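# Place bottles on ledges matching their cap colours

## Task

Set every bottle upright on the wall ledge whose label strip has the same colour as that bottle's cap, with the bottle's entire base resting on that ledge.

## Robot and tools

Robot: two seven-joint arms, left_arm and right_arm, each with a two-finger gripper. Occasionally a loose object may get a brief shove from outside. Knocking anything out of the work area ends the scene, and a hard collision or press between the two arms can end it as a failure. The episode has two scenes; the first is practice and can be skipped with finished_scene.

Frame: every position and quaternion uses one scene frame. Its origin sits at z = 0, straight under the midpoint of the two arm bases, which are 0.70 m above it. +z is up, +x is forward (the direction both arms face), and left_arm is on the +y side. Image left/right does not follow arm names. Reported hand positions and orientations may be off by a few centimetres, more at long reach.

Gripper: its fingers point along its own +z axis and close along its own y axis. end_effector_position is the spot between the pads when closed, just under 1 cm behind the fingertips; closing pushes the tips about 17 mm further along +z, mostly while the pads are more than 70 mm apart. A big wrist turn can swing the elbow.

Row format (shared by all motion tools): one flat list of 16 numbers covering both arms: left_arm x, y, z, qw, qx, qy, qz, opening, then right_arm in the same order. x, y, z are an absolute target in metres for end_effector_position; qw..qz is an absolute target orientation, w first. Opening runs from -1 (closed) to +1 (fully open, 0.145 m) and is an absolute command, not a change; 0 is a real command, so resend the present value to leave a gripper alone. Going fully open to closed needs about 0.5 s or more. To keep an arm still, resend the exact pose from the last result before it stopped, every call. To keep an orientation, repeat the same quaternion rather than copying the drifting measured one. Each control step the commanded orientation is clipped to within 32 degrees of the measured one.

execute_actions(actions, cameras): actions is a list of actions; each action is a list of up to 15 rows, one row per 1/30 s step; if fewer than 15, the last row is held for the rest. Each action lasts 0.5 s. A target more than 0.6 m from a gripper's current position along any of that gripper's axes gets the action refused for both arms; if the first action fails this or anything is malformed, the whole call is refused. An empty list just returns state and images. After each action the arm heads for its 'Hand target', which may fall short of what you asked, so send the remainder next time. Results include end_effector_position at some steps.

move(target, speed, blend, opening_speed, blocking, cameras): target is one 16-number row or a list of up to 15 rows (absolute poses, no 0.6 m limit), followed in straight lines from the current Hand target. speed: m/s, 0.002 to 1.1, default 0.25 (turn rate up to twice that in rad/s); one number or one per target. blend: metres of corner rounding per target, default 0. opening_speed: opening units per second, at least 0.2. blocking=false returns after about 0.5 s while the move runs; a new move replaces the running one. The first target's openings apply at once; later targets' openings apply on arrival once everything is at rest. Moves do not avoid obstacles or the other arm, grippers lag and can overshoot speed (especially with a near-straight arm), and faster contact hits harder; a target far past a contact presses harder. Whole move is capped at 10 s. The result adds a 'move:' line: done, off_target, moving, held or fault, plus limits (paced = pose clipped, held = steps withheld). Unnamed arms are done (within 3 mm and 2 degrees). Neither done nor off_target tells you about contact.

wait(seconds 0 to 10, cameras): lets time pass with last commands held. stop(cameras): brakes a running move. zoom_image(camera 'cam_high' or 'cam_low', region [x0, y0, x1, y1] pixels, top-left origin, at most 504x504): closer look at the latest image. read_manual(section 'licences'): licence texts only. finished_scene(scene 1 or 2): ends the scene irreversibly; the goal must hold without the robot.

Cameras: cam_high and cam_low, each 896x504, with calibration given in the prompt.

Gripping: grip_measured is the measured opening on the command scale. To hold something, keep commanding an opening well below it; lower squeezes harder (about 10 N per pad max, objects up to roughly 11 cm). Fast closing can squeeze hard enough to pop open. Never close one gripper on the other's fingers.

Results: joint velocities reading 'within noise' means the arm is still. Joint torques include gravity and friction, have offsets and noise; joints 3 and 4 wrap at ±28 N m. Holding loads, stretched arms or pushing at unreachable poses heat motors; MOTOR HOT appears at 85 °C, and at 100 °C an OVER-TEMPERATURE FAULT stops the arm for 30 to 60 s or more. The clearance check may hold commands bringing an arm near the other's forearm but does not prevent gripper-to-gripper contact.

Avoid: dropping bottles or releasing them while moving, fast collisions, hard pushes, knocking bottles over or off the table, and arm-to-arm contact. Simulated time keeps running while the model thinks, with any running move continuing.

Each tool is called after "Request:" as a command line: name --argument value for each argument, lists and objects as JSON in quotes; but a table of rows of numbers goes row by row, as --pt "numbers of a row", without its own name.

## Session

Request:
execute_actions --actions '[]'

Request:
zoom_image --camera "cam_low" --region '[330, 130, 630, 400]'

Request:
zoom_image --camera "cam_high" --region '[420, 200, 700, 420]'

Scene clock: 0.00 s.
left_arm: end_effector_position=(+0.2239, +0.1828, +0.6144) grip_measured=+1.00 end_effector_quat_wxyz=(-0.319, +0.395, -0.515, +0.691) | right_arm: end_effector_position=(+0.4009, -0.1655, +0.3728) grip_measured=+1.00 end_effector_quat_wxyz=(+0.260, +0.265, +0.837, +0.401)
Joint positions: left_arm=[-1.106 0.942 0.535 2.339 -0.48 -0.199 -0.367 0.145] | right_arm=[0.583 0.619 -0.841 0.925 -1.182 -0.496 -0.047 0.145]
Joint velocities: within noise
Joint torques (N m): no reading
Motor temperatures (°C): left_arm=[21 21 22 20 21 23 21] | right_arm=[20 23 22 19 20 19 21]
Hand target: left_arm +0.2239, +0.1828, +0.6144; -0.319, +0.395, -0.515, +0.691 | right_arm +0.4009, -0.1655, +0.3728; +0.260, +0.265, +0.837, +0.401
Tool commands: left_gripper/opening=+1.0 right_gripper/opening=+1.0

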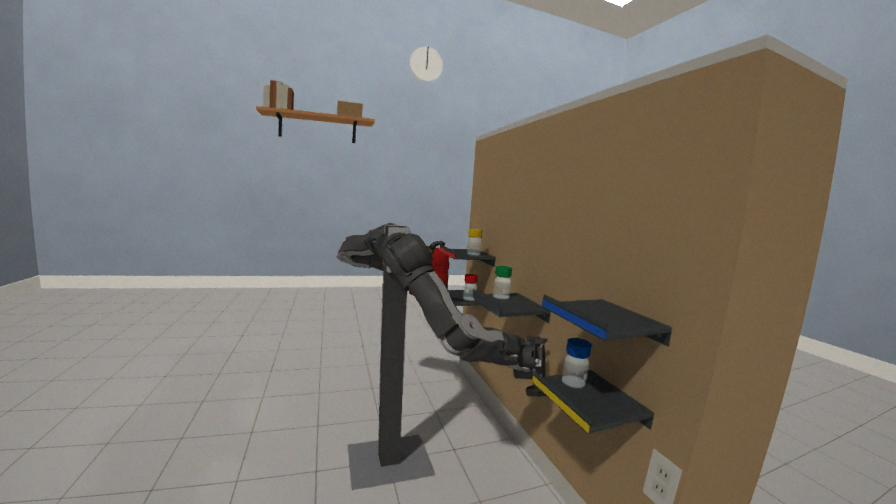

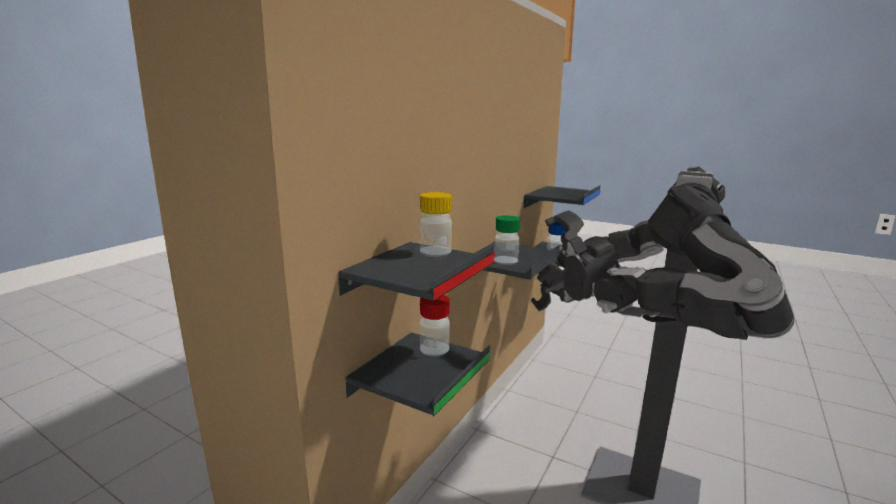

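Scaled by 1.680 from the camera's 896x504 image, which has a finer 1280x720 frame.

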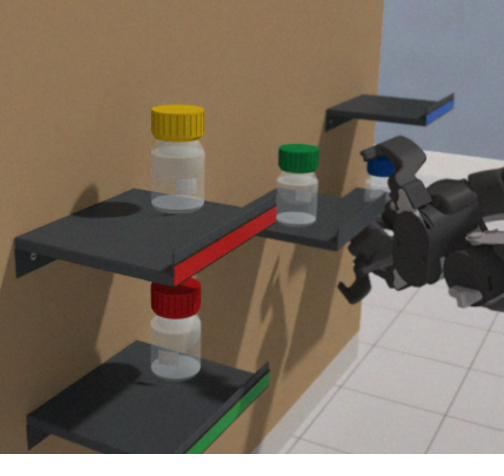

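Scaled by 1.800 from the camera's 896x504 image, which has a finer 1280x720 frame.

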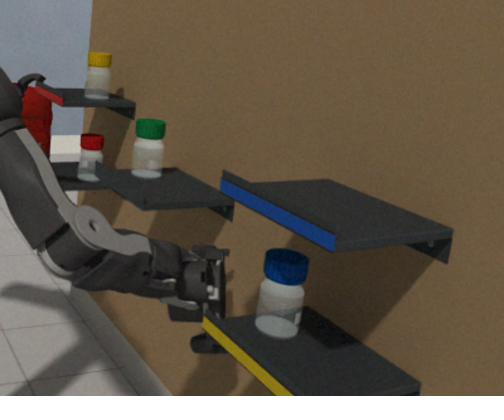

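Request:
move --pt "0.27 0.2 0.58 0 0.866 0 0.5 0.3 0.34 -0.2 0.40 0 0.7071 0 0.7071 0.3" --pt "0.35 0.2 0.40 0 0.866 0 0.5 0.2 0.29 -0.22 0.46 0 0.7071 0 0.7071 0.3" --pt "0.35 0.2 0.5 0 0.7071 0 0.7071 0.2 0.29 -0.34 0.495 0 0.7071 0 0.7071 0.3" --speed 0.25

Request:
zoom_image --camera "cam_high" --region '[480, 300, 640, 420]'

Request:
zoom_image --camera "cam_low" --region '[480, 160, 620, 280]'

Scene clock: 56.97 s.
left_arm: end_effector_position=(+0.3507, +0.1995, +0.4999) grip_measured=+0.20 end_effector_quat_wxyz=(+0.001, +0.707, -0.002, +0.707) | right_arm: end_effector_position=(+0.2902, -0.3389, +0.4949) grip_measured=+0.30 end_effector_quat_wxyz=(-0.002, +0.707, +0.001, +0.707)
Joint positions: left_arm=[-0.007 0.731 -0.469 1.774 0.642 -0.151 -0.485 0.09] | right_arm=[-0.356 0.453 0.502 1.609 0.558 -0.075 0.434 0.098]
Joint velocities: within noise
Joint torques (N m): left_arm=[3.76 3.34 2.21 5.14 -0.14 -0.66 -0.05] | right_arm=[1.36 5.08 2.76 3.69 0.36 -0.39 -0.03]
Motor temperatures (°C): left_arm=[21 21 23 22 21 23 21] | right_arm=[22 23 23 20 20 19 22]
Hand target: left_arm +0.3500, +0.2001, +0.5001; +0.000, +0.707, +0.000, +0.707 | right_arm +0.2900, -0.3400, +0.4950; +0.000, +0.707, +0.000, +0.707
Off the commanded pose: left_arm 0.001 m, 0 deg | right_arm 0.001 m, 0 deg.
move: done

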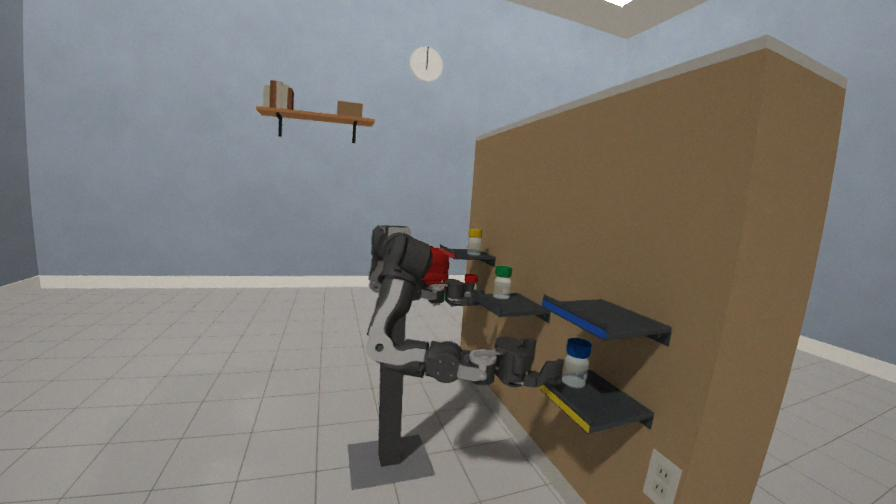

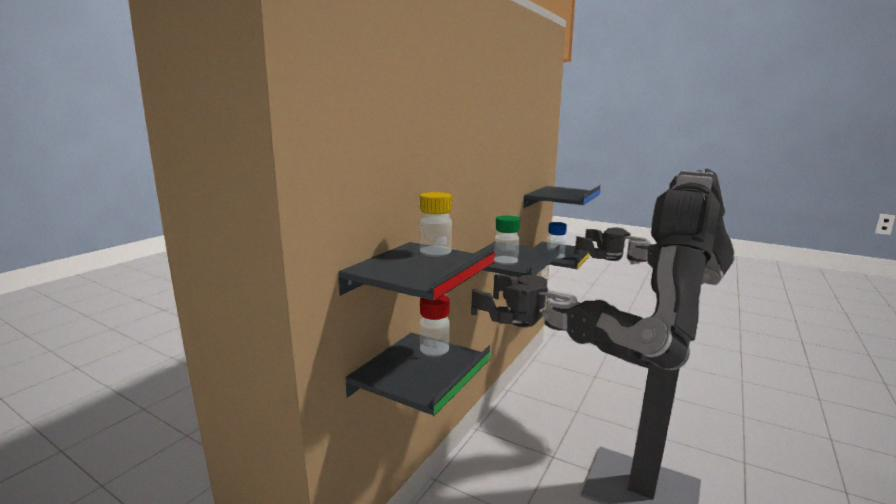

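Scaled by 3.150 from the camera's 896x504 image, which has a finer 1280x720 frame.

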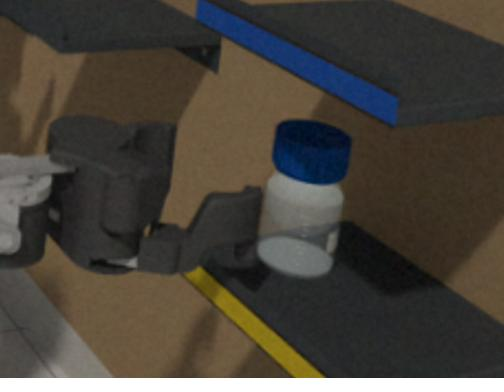

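Scaled by 3.600 from the camera's 896x504 image, which has a finer 1280x720 frame.

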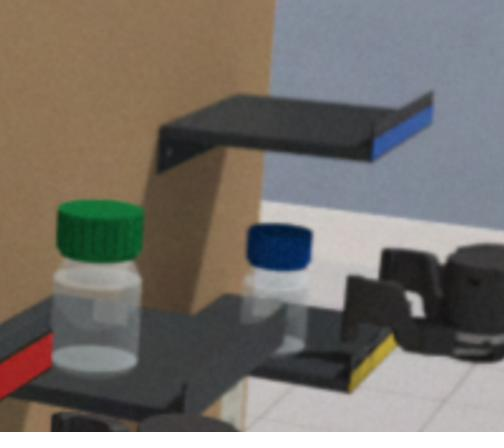

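Request:
move --pt "0.345 0.2 0.69 0 0.7071 0 0.7071 0.2 0.30 -0.345 0.498 0 0.7071 0 0.7071 0.3" --pt "0.31 0.22 0.693 0 0.7071 0 0.7071 0.2 0.369 -0.345 0.498 0 0.7071 0 0.7071 0.3" --pt "0.31 0.345 0.693 0 0.7071 0 0.7071 0.2 0.369 -0.345 0.498 0 0.7071 0 0.7071 -0.6" --speed 0.15 --opening_speed 0.8

Request:
zoom_image --camera "cam_high" --region '[480, 300, 640, 420]'

Request:
zoom_image --camera "cam_low" --region '[380, 160, 560, 300]'

Scene clock: 80.10 s.
left_arm: end_effector_position=(+0.3099, +0.3463, +0.6929) grip_measured=+0.20 end_effector_quat_wxyz=(-0.001, +0.707, +0.003, +0.707) | right_arm: end_effector_position=(+0.3691, -0.3448, +0.4996) grip_measured=-0.24 end_effector_quat_wxyz=(+0.000, +0.705, +0.001, +0.709)
Joint positions: left_arm=[-0.379 1.017 0.809 1.968 1.191 0.501 0.017 0.09] | right_arm=[0.035 0.513 0.322 1.326 0.473 -0.033 0.398 0.058]
Joint velocities: within noise
Joint torques (N m): left_arm=[2.73 6.76 2.52 2.29 0.1 -0.69 0.23] | right_arm=[3.65 5.47 1.84 3.38 0.35 -0.37 -0.01]
Motor temperatures (°C): left_arm=[21 22 23 22 21 24 21] | right_arm=[21 23 23 20 20 19 21]
Hand target: left_arm +0.3100, +0.3451, +0.6930; +0.000, +0.707, +0.000, +0.707 | right_arm +0.3690, -0.3450, +0.4980; +0.000, +0.707, +0.000, +0.707
Off the commanded pose: left_arm 0.001 m, 0 deg | right_arm 0.002 m, 0 deg.
move: done

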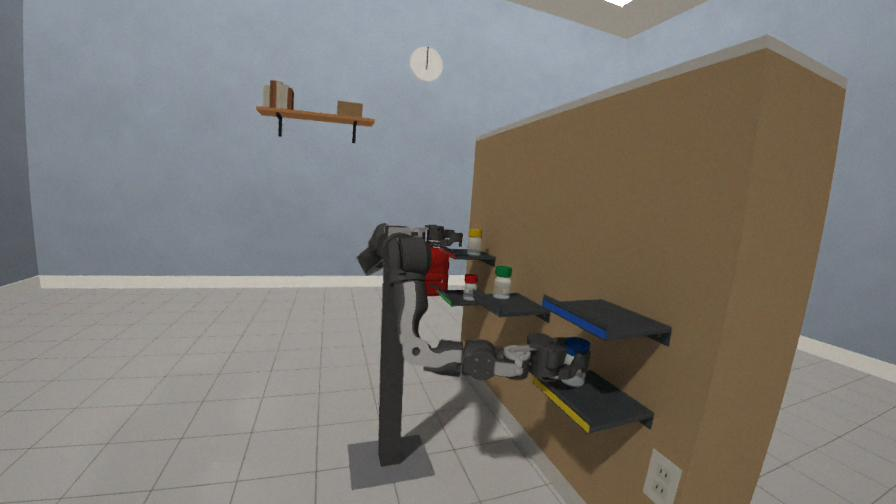

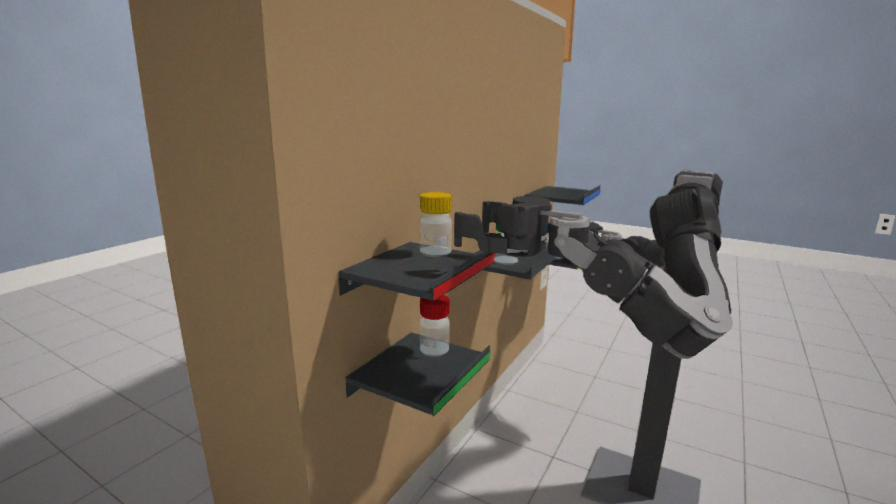

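Scaled by 3.150 from the camera's 896x504 image, which has a finer 1280x720 frame.

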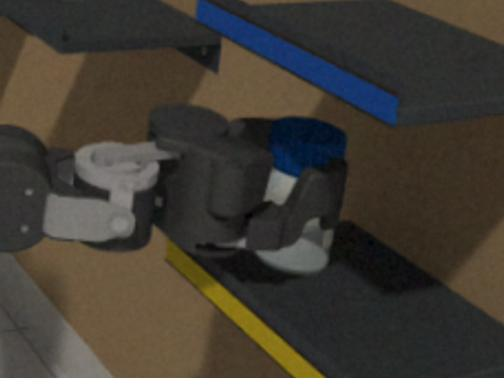

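Scaled by 2.800 from the camera's 896x504 image, which has a finer 1280x720 frame.

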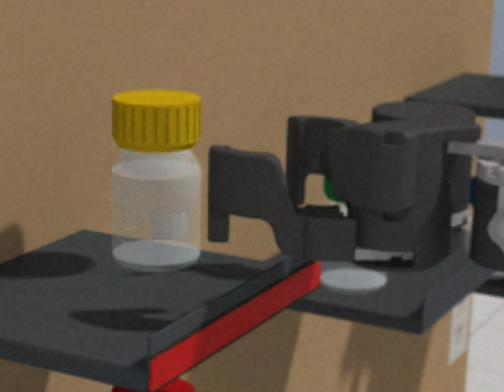

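Request:
move --pt "0.383 0.346 0.693 0 0.7071 0 0.7071 0.2 0.369 -0.345 0.525 0 0.7071 0 0.7071 -0.6" --pt "0.383 0.346 0.693 0 0.7071 0 0.7071 -0.6 0.365 -0.2 0.53 0 0.7071 0 0.7071 -0.6" --pt "0.383 0.346 0.70 0 0.7071 0 0.7071 -0.6 0.365 -0.19 0.735 0 0.7071 0 0.7071 -0.6" --pt "0.382 0.345 0.725 0 0.7071 0 0.7071 -0.6 0.369 -0.375 0.735 0 0.7071 0 0.7071 -0.6" --speed 0.15 --opening_speed 0.8 --blend '[0,0,0.02,0]'

Request:
zoom_image --camera "cam_high" --region '[500, 220, 700, 380]'

Scene clock: 104.70 s.
left_arm: end_effector_position=(+0.3815, +0.3443, +0.7244) grip_measured=-0.24 end_effector_quat_wxyz=(+0.000, +0.710, -0.003, +0.705) | right_arm: end_effector_position=(+0.3695, -0.3752, +0.7301) grip_measured=-0.24 end_effector_quat_wxyz=(+0.001, +0.714, -0.001, +0.700)
Joint positions: left_arm=[0.359 1.255 0.058 1.676 1.289 0.452 -0.084 0.057] | right_arm=[0.259 1.242 0.258 1.594 1.218 0.53 0.066 0.058]
Joint velocities: within noise
Joint torques (N m): left_arm=[6.55 5.66 2.84 1.31 0.05 -0.84 -0.04] | right_arm=[4.52 7.19 5.07 1.83 0.09 -0.81 0.2]
Motor temperatures (°C): left_arm=[21 24 24 22 21 24 21] | right_arm=[22 24 23 20 20 20 21]
Hand target: left_arm +0.3820, +0.3450, +0.7250; +0.000, +0.707, +0.000, +0.707 | right_arm +0.3689, -0.3750, +0.7349; +0.000, +0.707, +0.000, +0.707
Off the commanded pose: left_arm 0.001 m, 1 deg | right_arm 0.005 m, 1 deg.
move: off_target (right_arm)

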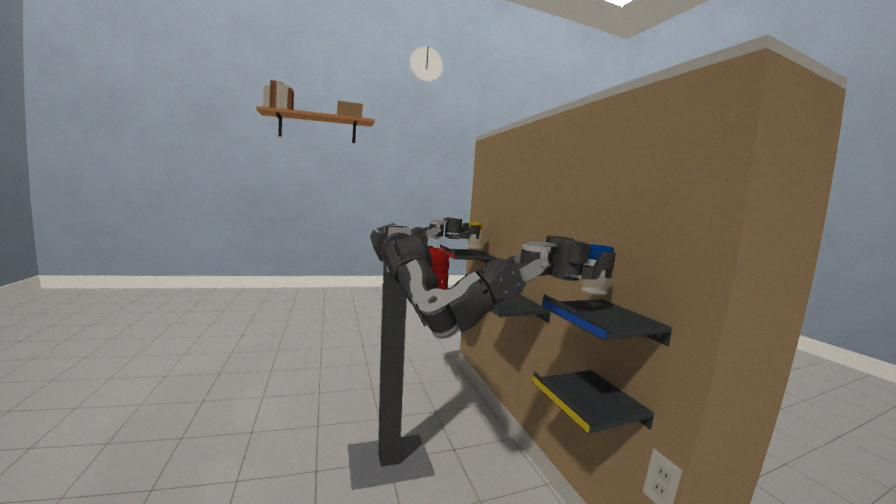

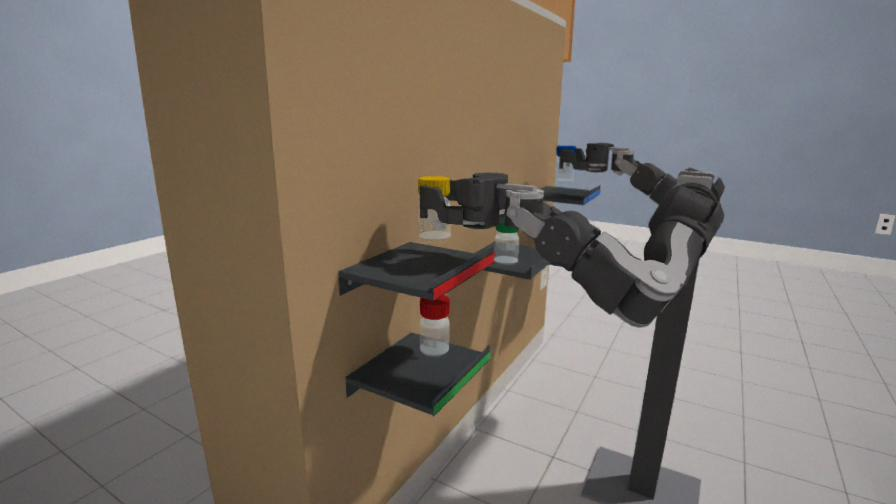

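Scaled by 2.520 from the camera's 896x504 image, which has a finer 1280x720 frame.

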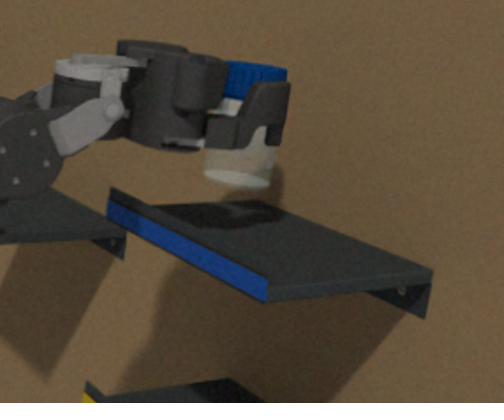

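Request:
move --pt "0.38 0.2 0.725 0 0.7071 0 0.7071 -0.6 0.369 -0.375 0.710 0 0.7071 0 0.7071 -0.6" --pt "0.376 -0.057 0.722 0 0.7071 0 0.7071 -0.6 0.369 -0.375 0.692 0 0.7071 0 0.7071 -0.6" --pt "0.376 -0.057 0.606 0 0.7071 0 0.7071 -0.6 0.369 -0.375 0.692 0 0.7071 0 0.7071 -0.6" --speed '[0.15,0.15,0.12]'

Request:
zoom_image --camera "cam_high" --region '[470, 220, 670, 350]'

Request:
zoom_image --camera "cam_low" --region '[460, 130, 620, 290]'

Scene clock: 122.03 s.
left_arm: end_effector_position=(+0.3757, -0.0566, +0.6041) grip_measured=-0.24 end_effector_quat_wxyz=(-0.001, +0.711, +0.001, +0.703) | right_arm: end_effector_position=(+0.3694, -0.3754, +0.6916) grip_measured=-0.24 end_effector_quat_wxyz=(+0.002, +0.708, +0.000, +0.706)
Joint positions: left_arm=[0.863 -0.027 -1.245 1.544 0.839 0.246 -1.359 0.057] | right_arm=[0.109 1.133 0.328 1.608 1.107 0.424 0.111 0.058]
Joint velocities: within noise
Joint torques (N m): left_arm=[9.09 -2.33 1.59 3.36 -0.63 -0.35 0.19] | right_arm=[2.97 7.29 4.78 2.25 0.24 -0.49 0.1]
Motor temperatures (°C): left_arm=[23 23 24 21 21 24 21] | right_arm=[22 24 24 20 20 20 21]
Hand target: left_arm +0.3760, -0.0570, +0.6060; +0.000, +0.707, +0.000, +0.707 | right_arm +0.3690, -0.3750, +0.6919; +0.000, +0.707, +0.000, +0.707
Off the commanded pose: left_arm 0.002 m, 1 deg | right_arm 0.001 m, 0 deg.
move: done

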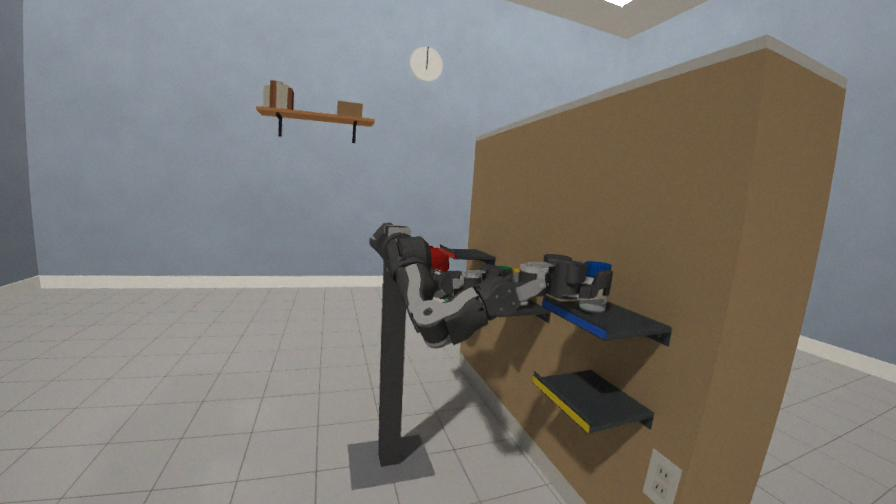

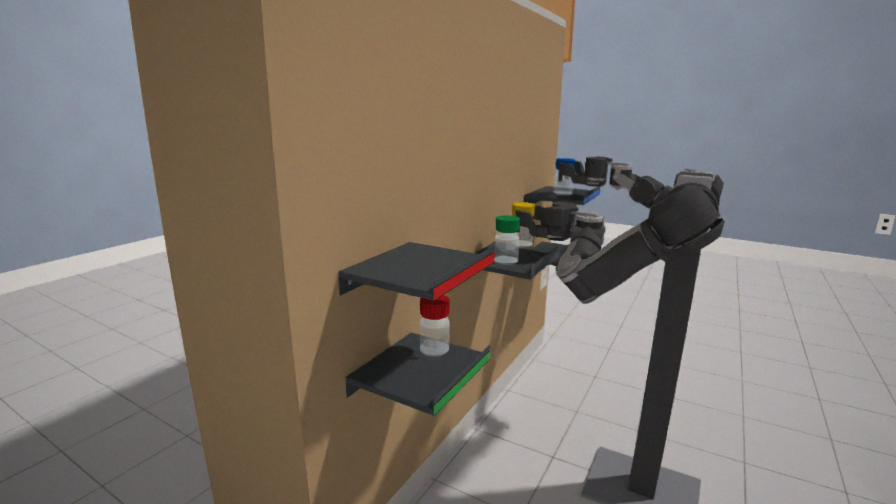

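Scaled by 2.520 from the camera's 896x504 image, which has a finer 1280x720 frame.

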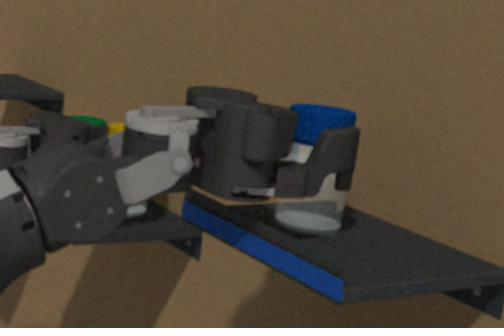

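Scaled by 3.150 from the camera's 896x504 image, which has a finer 1280x720 frame.

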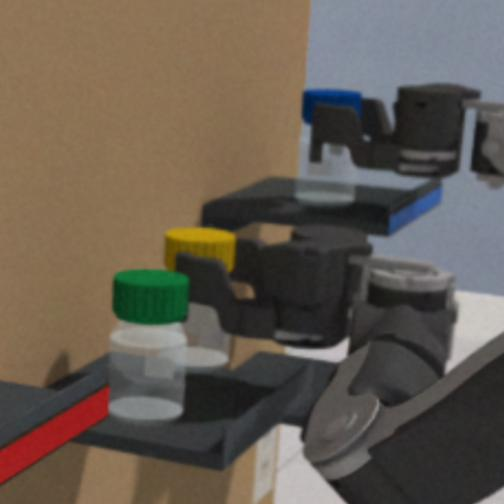

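Request:
move --pt "0.376 -0.057 0.591 0 0.7071 0 0.7071 -0.6 0.369 -0.375 0.682 0 0.7071 0 0.7071 -0.6" --speed 0.03

Request:
zoom_image --camera "cam_high" --region '[540, 230, 680, 350]'

Request:
zoom_image --camera "cam_low" --region '[460, 130, 620, 290]'

Scene clock: 130.23 s.
left_arm: end_effector_position=(+0.3756, -0.0573, +0.5917) grip_measured=-0.24 end_effector_quat_wxyz=(+0.001, +0.709, +0.001, +0.706) | right_arm: end_effector_position=(+0.3684, -0.3750, +0.6908) grip_measured=-0.24 end_effector_quat_wxyz=(+0.000, +0.696, +0.002, +0.718)
Joint positions: left_arm=[0.857 -0.016 -1.288 1.515 0.831 0.184 -1.354 0.057] | right_arm=[0.06 1.145 0.333 1.609 1.128 0.345 0.109 0.058]
Joint velocities: within noise
Joint torques (N m): left_arm=[8 -2.02 1.58 2.99 -0.57 -0.35 0.18] | right_arm=[1.89 7.16 2.41 1.65 0.16 0.08 -0.12]
Motor temperatures (°C): left_arm=[24 23 24 21 22 24 21] | right_arm=[22 24 24 20 20 20 21]
Hand target: left_arm +0.3760, -0.0570, +0.5910; +0.000, +0.707, +0.000, +0.707 | right_arm +0.3689, -0.3750, +0.6820; +0.000, +0.707, +0.000, +0.707
Off the commanded pose: left_arm 0.001 m, 0 deg | right_arm 0.009 m, 2 deg.
move: off_target (right_arm)

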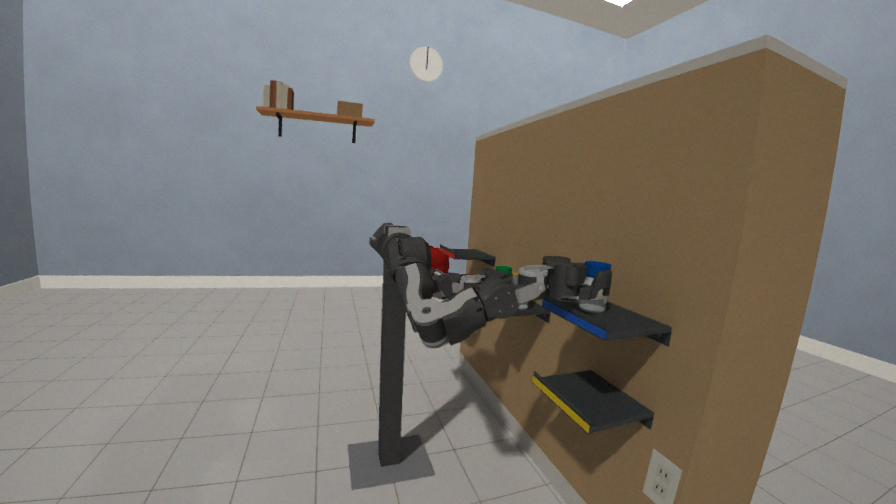

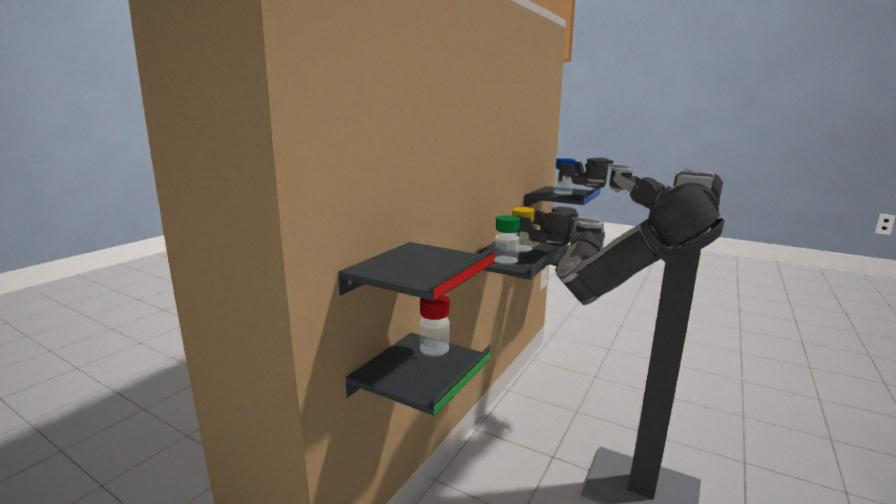

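Scaled by 3.600 from the camera's 896x504 image, which has a finer 1280x720 frame.

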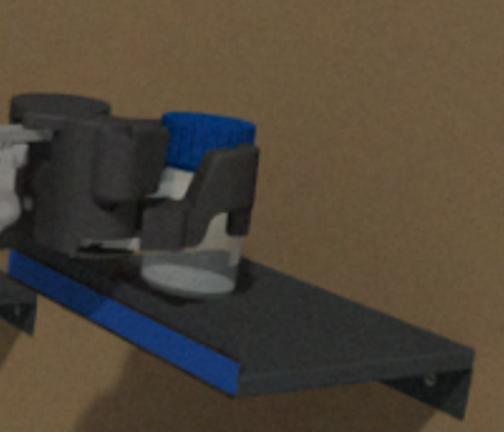

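Scaled by 3.150 from the camera's 896x504 image, which has a finer 1280x720 frame.

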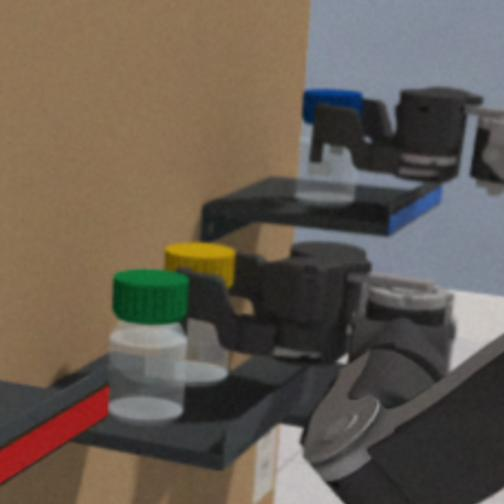

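Request:
move --pt "0.376 -0.057 0.583 0 0.7071 0 0.7071 -0.6 0.369 -0.375 0.690 0 0.7071 0 0.7071 -0.6" --pt "0.376 -0.057 0.583 0 0.7071 0 0.7071 -0.6 0.369 -0.375 0.690 0 0.7071 0 0.7071 -0.12" --speed 0.03 --opening_speed 0.8

Request:
zoom_image --camera "cam_low" --region '[460, 130, 620, 290]'

Scene clock: 140.97 s.
left_arm: end_effector_position=(+0.3753, -0.0574, +0.5910) grip_measured=-0.24 end_effector_quat_wxyz=(+0.001, +0.698, +0.002, +0.716) | right_arm: end_effector_position=(+0.3685, -0.3752, +0.6918) grip_measured=-0.12 end_effector_quat_wxyz=(+0.000, +0.704, +0.001, +0.710)
Joint positions: left_arm=[0.844 -0.016 -1.295 1.502 0.788 0.158 -1.343 0.057] | right_arm=[0.064 1.168 0.328 1.609 1.153 0.372 0.099 0.067]
Joint velocities: within noise
Joint torques (N m): left_arm=[5.47 -2.07 2.21 2.11 0.02 -0.16 0.26] | right_arm=[3.89 7.82 2.86 1.88 0.22 -0.3 -0.13]
Motor temperatures (°C): left_arm=[24 22 24 21 22 24 21] | right_arm=[22 25 23 20 20 20 21]
Hand target: left_arm +0.3758, -0.0570, +0.5831; +0.000, +0.707, +0.000, +0.707 | right_arm +0.3690, -0.3750, +0.6899; +0.000, +0.707, +0.000, +0.707
Off the commanded pose: left_arm 0.008 m, 2 deg | right_arm 0.002 m, 0 deg.
move: off_target (left_arm)

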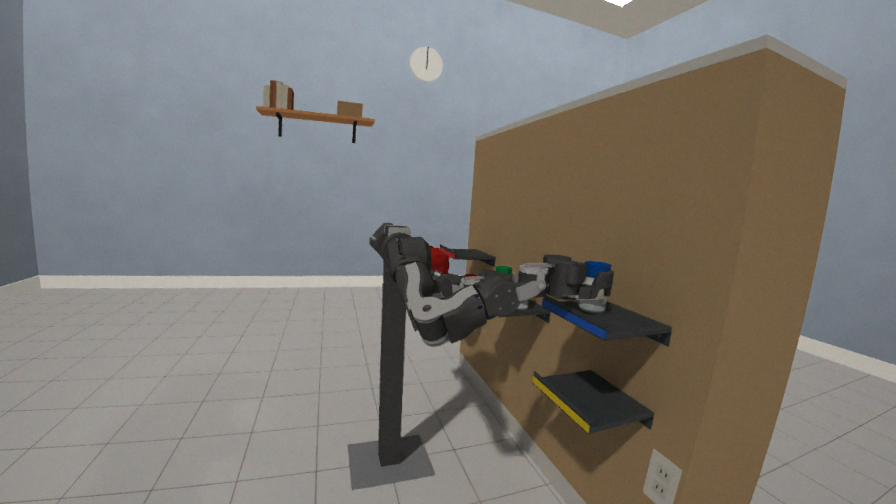

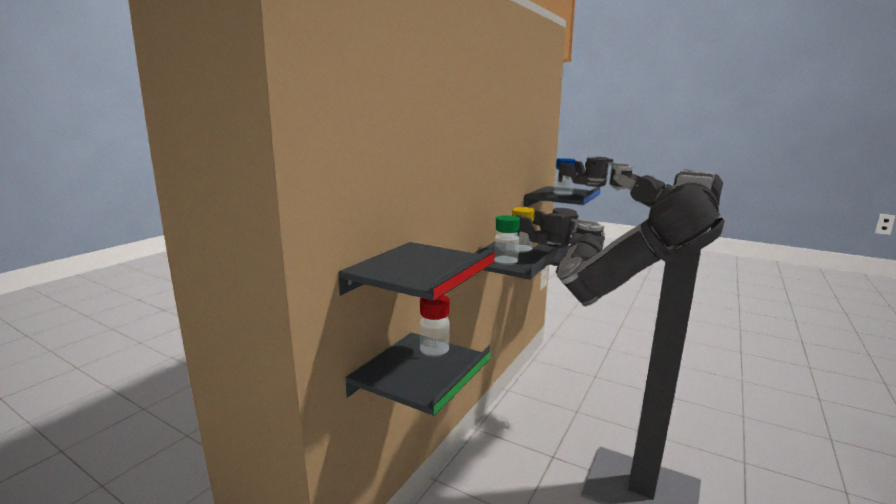

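Scaled by 3.150 from the camera's 896x504 image, which has a finer 1280x720 frame.

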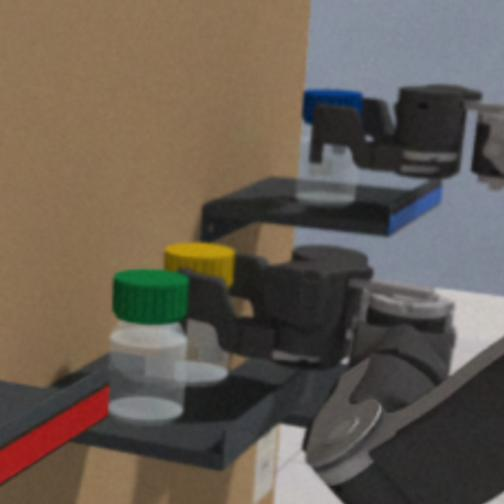

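Request:
move --pt "0.376 -0.057 0.590 0 0.7071 0 0.7071 -0.6 0.31 -0.375 0.695 0 0.7071 0 0.7071 -0.12" --pt "0.376 -0.057 0.590 0 0.7071 0 0.7071 -0.12 0.31 -0.33 0.695 0 0.7071 0 0.7071 -0.12" --pt "0.308 -0.055 0.592 0 0.7071 0 0.7071 -0.12 0.32 -0.21 0.67 0 0.7071 0 0.7071 0.1" --pt "0.315 0.19 0.58 0 0.7071 0 0.7071 0.15 0.325 -0.18 0.60 0 0.7071 0 0.7071 0.1" --pt "0.30 0.35 0.492 0 0.7071 0 0.7071 0.15 0.31 -0.06 0.597 0 0.7071 0 0.7071 0.1" --speed 0.17

Request:
zoom_image --camera "cam_low" --region '[370, 180, 610, 390]'

Request:
zoom_image --camera "cam_high" --region '[430, 220, 610, 350]'

Scene clock: 165.70 s.
left_arm: end_effector_position=(+0.2999, +0.3500, +0.4922) grip_measured=+0.15 end_effector_quat_wxyz=(-0.001, +0.707, +0.001, +0.707) | right_arm: end_effector_position=(+0.3096, -0.0590, +0.5978) grip_measured=+0.10 end_effector_quat_wxyz=(-0.004, +0.706, +0.001, +0.708)
Joint positions: left_arm=[-0.28 1.326 -0.516 1.531 1.278 -0.788 -0.116 0.087] | right_arm=[0.19 0.277 -0.781 2.189 0.384 0.521 -0.958 0.083]
Joint velocities: within noise
Joint torques (N m): left_arm=[3.36 6.82 2.66 1.01 0.07 -0.63 0.25] | right_arm=[3.28 -1.02 1.31 3.06 -0.42 -0.13 -0.13]
Motor temperatures (°C): left_arm=[23 22 24 21 22 24 21] | right_arm=[22 25 23 20 20 20 21]
Hand target: left_arm +0.3000, +0.3499, +0.4921; +0.000, +0.707, +0.000, +0.707 | right_arm +0.3100, -0.0600, +0.5970; +0.000, +0.707, +0.000, +0.707
Off the commanded pose: left_arm 0.000 m, 0 deg | right_arm 0.001 m, 1 deg.
joint read past its limit (left arm) — joint 6 (wrist pitch), lower limit.
joint sent to its limit (left arm) — joint 6 (wrist pitch), lower limit. The joint targets still meet the commanded pose.
move: done

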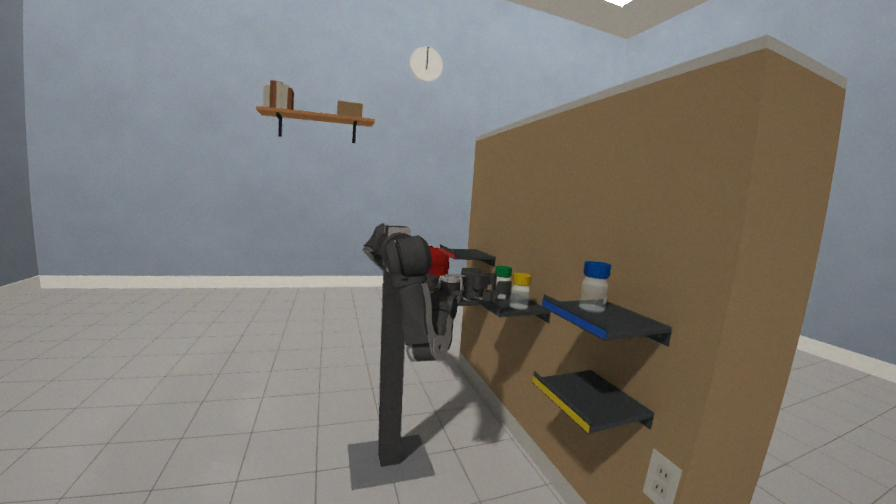

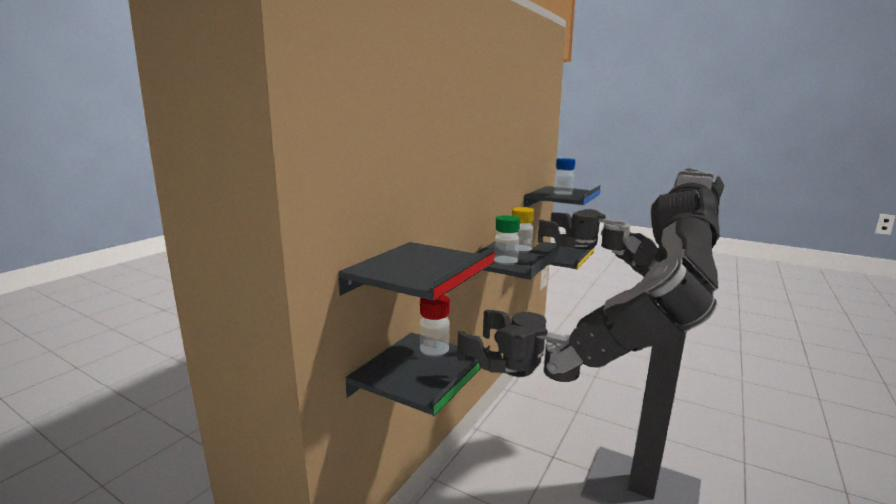

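Scaled by 2.100 from the camera's 896x504 image, which has a finer 1280x720 frame.

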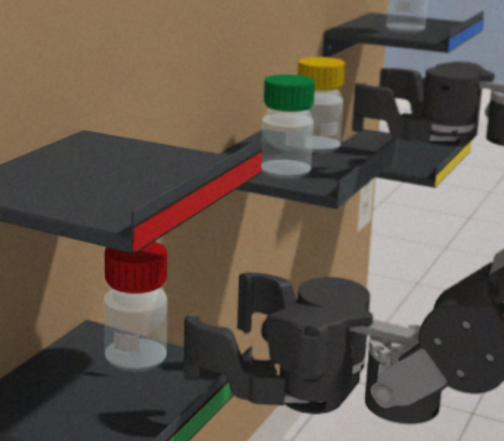

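Scaled by 2.800 from the camera's 896x504 image, which has a finer 1280x720 frame.

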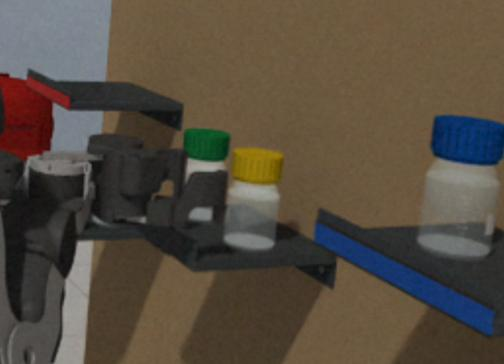

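Request:
move --pt "0.34 0.35 0.496 0 0.7071 0 0.7071 0.15 0.371 -0.058 0.597 0 0.7071 0 0.7071 0.1" --pt "0.385 0.35 0.497 0 0.7071 0 0.7071 0.15 0.371 -0.058 0.597 0 0.7071 0 0.7071 0.1" --speed 0.13

Request:
zoom_image --camera "cam_low" --region '[370, 180, 610, 390]'

Request:
zoom_image --camera "cam_high" --region '[430, 220, 610, 350]'

Scene clock: 184.53 s.
left_arm: end_effector_position=(+0.3859, +0.3510, +0.5007) grip_measured=+0.15 end_effector_quat_wxyz=(-0.001, +0.703, +0.003, +0.711) | right_arm: end_effector_position=(+0.3711, -0.0588, +0.5974) grip_measured=+0.10 end_effector_quat_wxyz=(+0.003, +0.707, -0.001, +0.707)
Joint positions: left_arm=[0.258 1.056 -0.627 1.225 1.174 -0.457 0.021 0.087] | right_arm=[0.394 0.229 -0.709 1.925 0.475 0.476 -0.863 0.083]
Joint velocities: within noise
Joint torques (N m): left_arm=[5.34 6.47 1.96 1.65 0.1 -0.53 0.23] | right_arm=[4.44 -0.62 1.61 3.58 -0.23 -0.41 0.15]
Motor temperatures (°C): left_arm=[22 24 24 21 21 24 21] | right_arm=[22 24 23 20 20 20 21]
Hand target: left_arm +0.3850, +0.3500, +0.4971; +0.000, +0.707, +0.000, +0.707 | right_arm +0.3710, -0.0580, +0.5970; +0.000, +0.707, +0.000, +0.707
Off the commanded pose: left_arm 0.004 m, 1 deg | right_arm 0.001 m, 0 deg.
move: off_target (left_arm)

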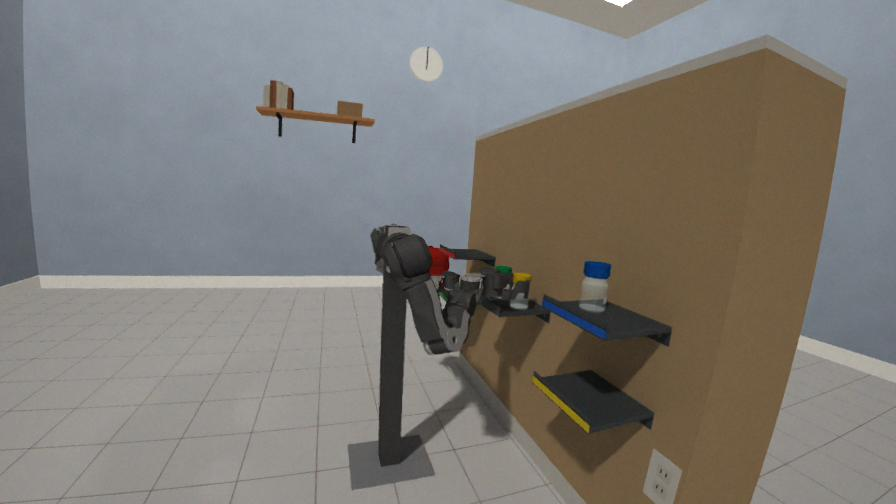

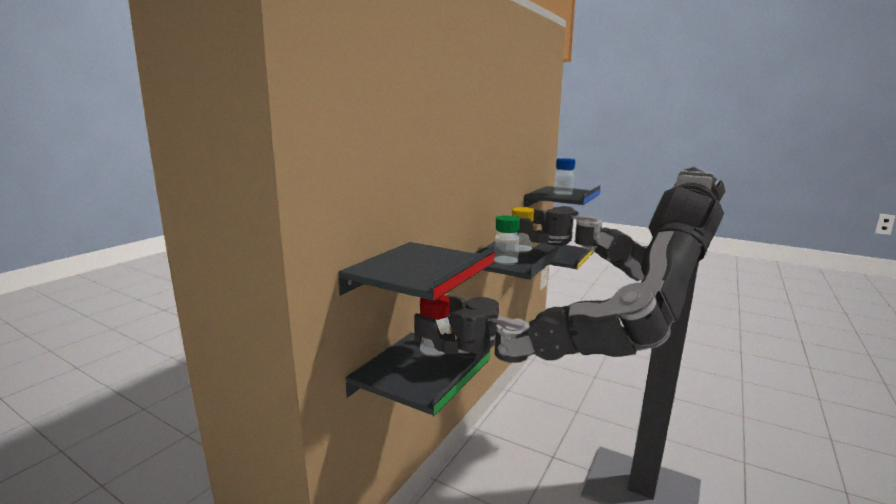

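Scaled by 2.100 from the camera's 896x504 image, which has a finer 1280x720 frame.

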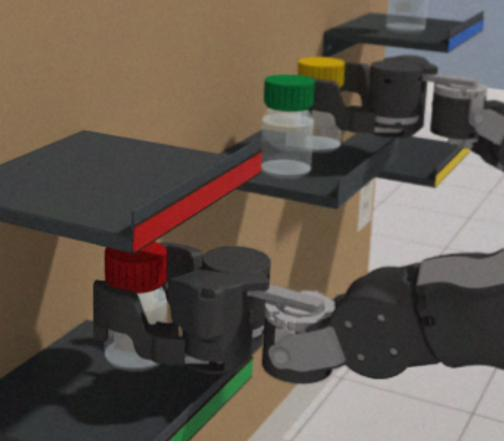

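Scaled by 2.800 from the camera's 896x504 image, which has a finer 1280x720 frame.

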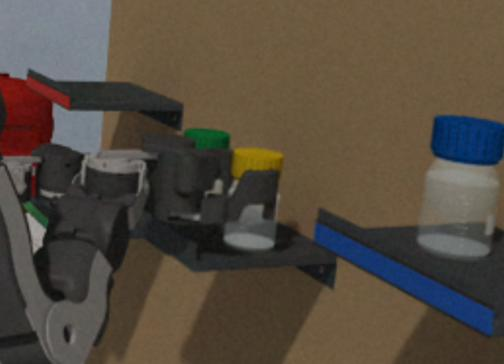

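Request:
move --pt "0.385 0.35 0.498 0 0.7071 0 0.7071 -0.6 0.371 -0.058 0.597 0 0.7071 0 0.7071 -0.6" --pt "0.383 0.35 0.525 0 0.7071 0 0.7071 -0.6 0.371 -0.06 0.622 0 0.7071 0 0.7071 -0.6" --pt "0.375 0.2 0.54 0 0.7071 0 0.7071 -0.6 0.368 -0.2 0.60 0 0.7071 0 0.7071 -0.6" --pt "0.375 0.19 0.745 0 0.7071 0 0.7071 -0.6 0.368 -0.21 0.525 0 0.7071 0 0.7071 -0.6" --pt "0.379 0.37 0.745 0 0.7071 0 0.7071 -0.6 0.368 -0.37 0.522 0 0.7071 0 0.7071 -0.6" --speed 0.17 --opening_speed 0.8 --blend '[0,0.005,0.02,0.02,0]'

Request:
zoom_image --camera "cam_low" --region '[370, 140, 570, 310]'

Request:
zoom_image --camera "cam_high" --region '[510, 290, 670, 440]'

Scene clock: 208.47 s.
left_arm: end_effector_position=(+0.3789, +0.3705, +0.7434) grip_measured=-0.24 end_effector_quat_wxyz=(-0.001, +0.711, +0.002, +0.704) | right_arm: end_effector_position=(+0.3671, -0.3706, +0.5170) grip_measured=-0.25 end_effector_quat_wxyz=(+0.002, +0.714, +0.000, +0.700)
Joint positions: left_arm=[0.625 1.509 -0.346 1.564 1.518 0.289 -0.019 0.057] | right_arm=[-0.026 0.95 -0.062 1.311 0.975 -0.205 0.175 0.057]
Joint velocities: within noise
Joint torques (N m): left_arm=[5.26 6.29 3.59 0.51 0.08 -0.97 0.2] | right_arm=[4.05 6.82 4.83 3.17 0.34 -0.8 0.16]
Motor temperatures (°C): left_arm=[23 24 24 21 21 24 21] | right_arm=[22 24 23 20 20 20 21]
Hand target: left_arm +0.3790, +0.3700, +0.7450; +0.000, +0.707, +0.000, +0.707 | right_arm +0.3680, -0.3699, +0.5220; +0.000, +0.707, +0.000, +0.707
Off the commanded pose: left_arm 0.002 m, 1 deg | right_arm 0.005 m, 1 deg.
move: off_target (right_arm)

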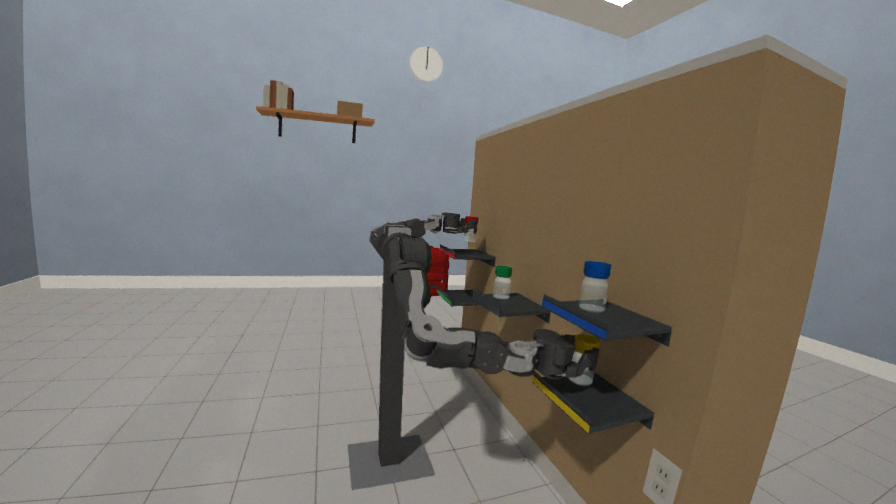

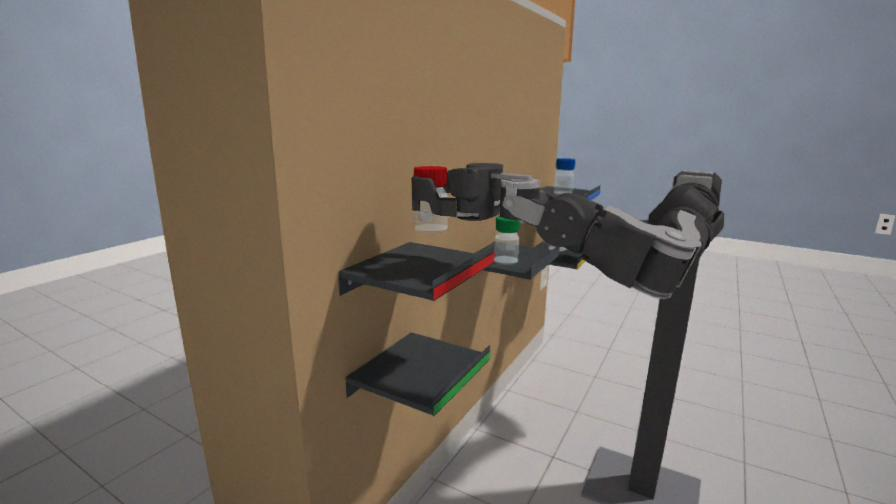

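Scaled by 2.520 from the camera's 896x504 image, which has a finer 1280x720 frame.

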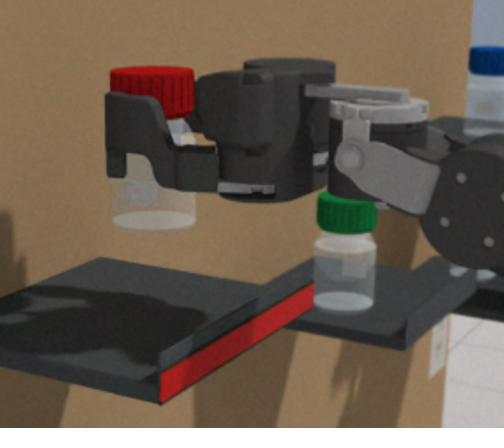

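Scaled by 3.150 from the camera's 896x504 image, which has a finer 1280x720 frame.

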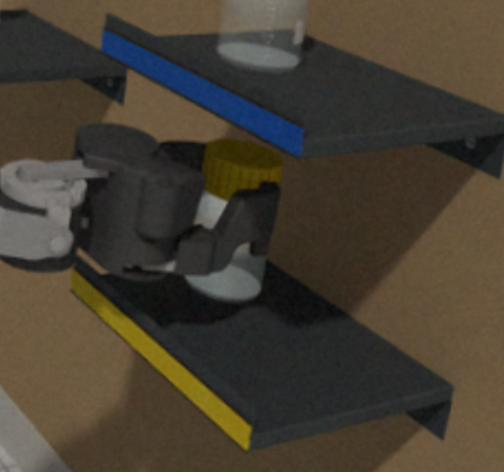

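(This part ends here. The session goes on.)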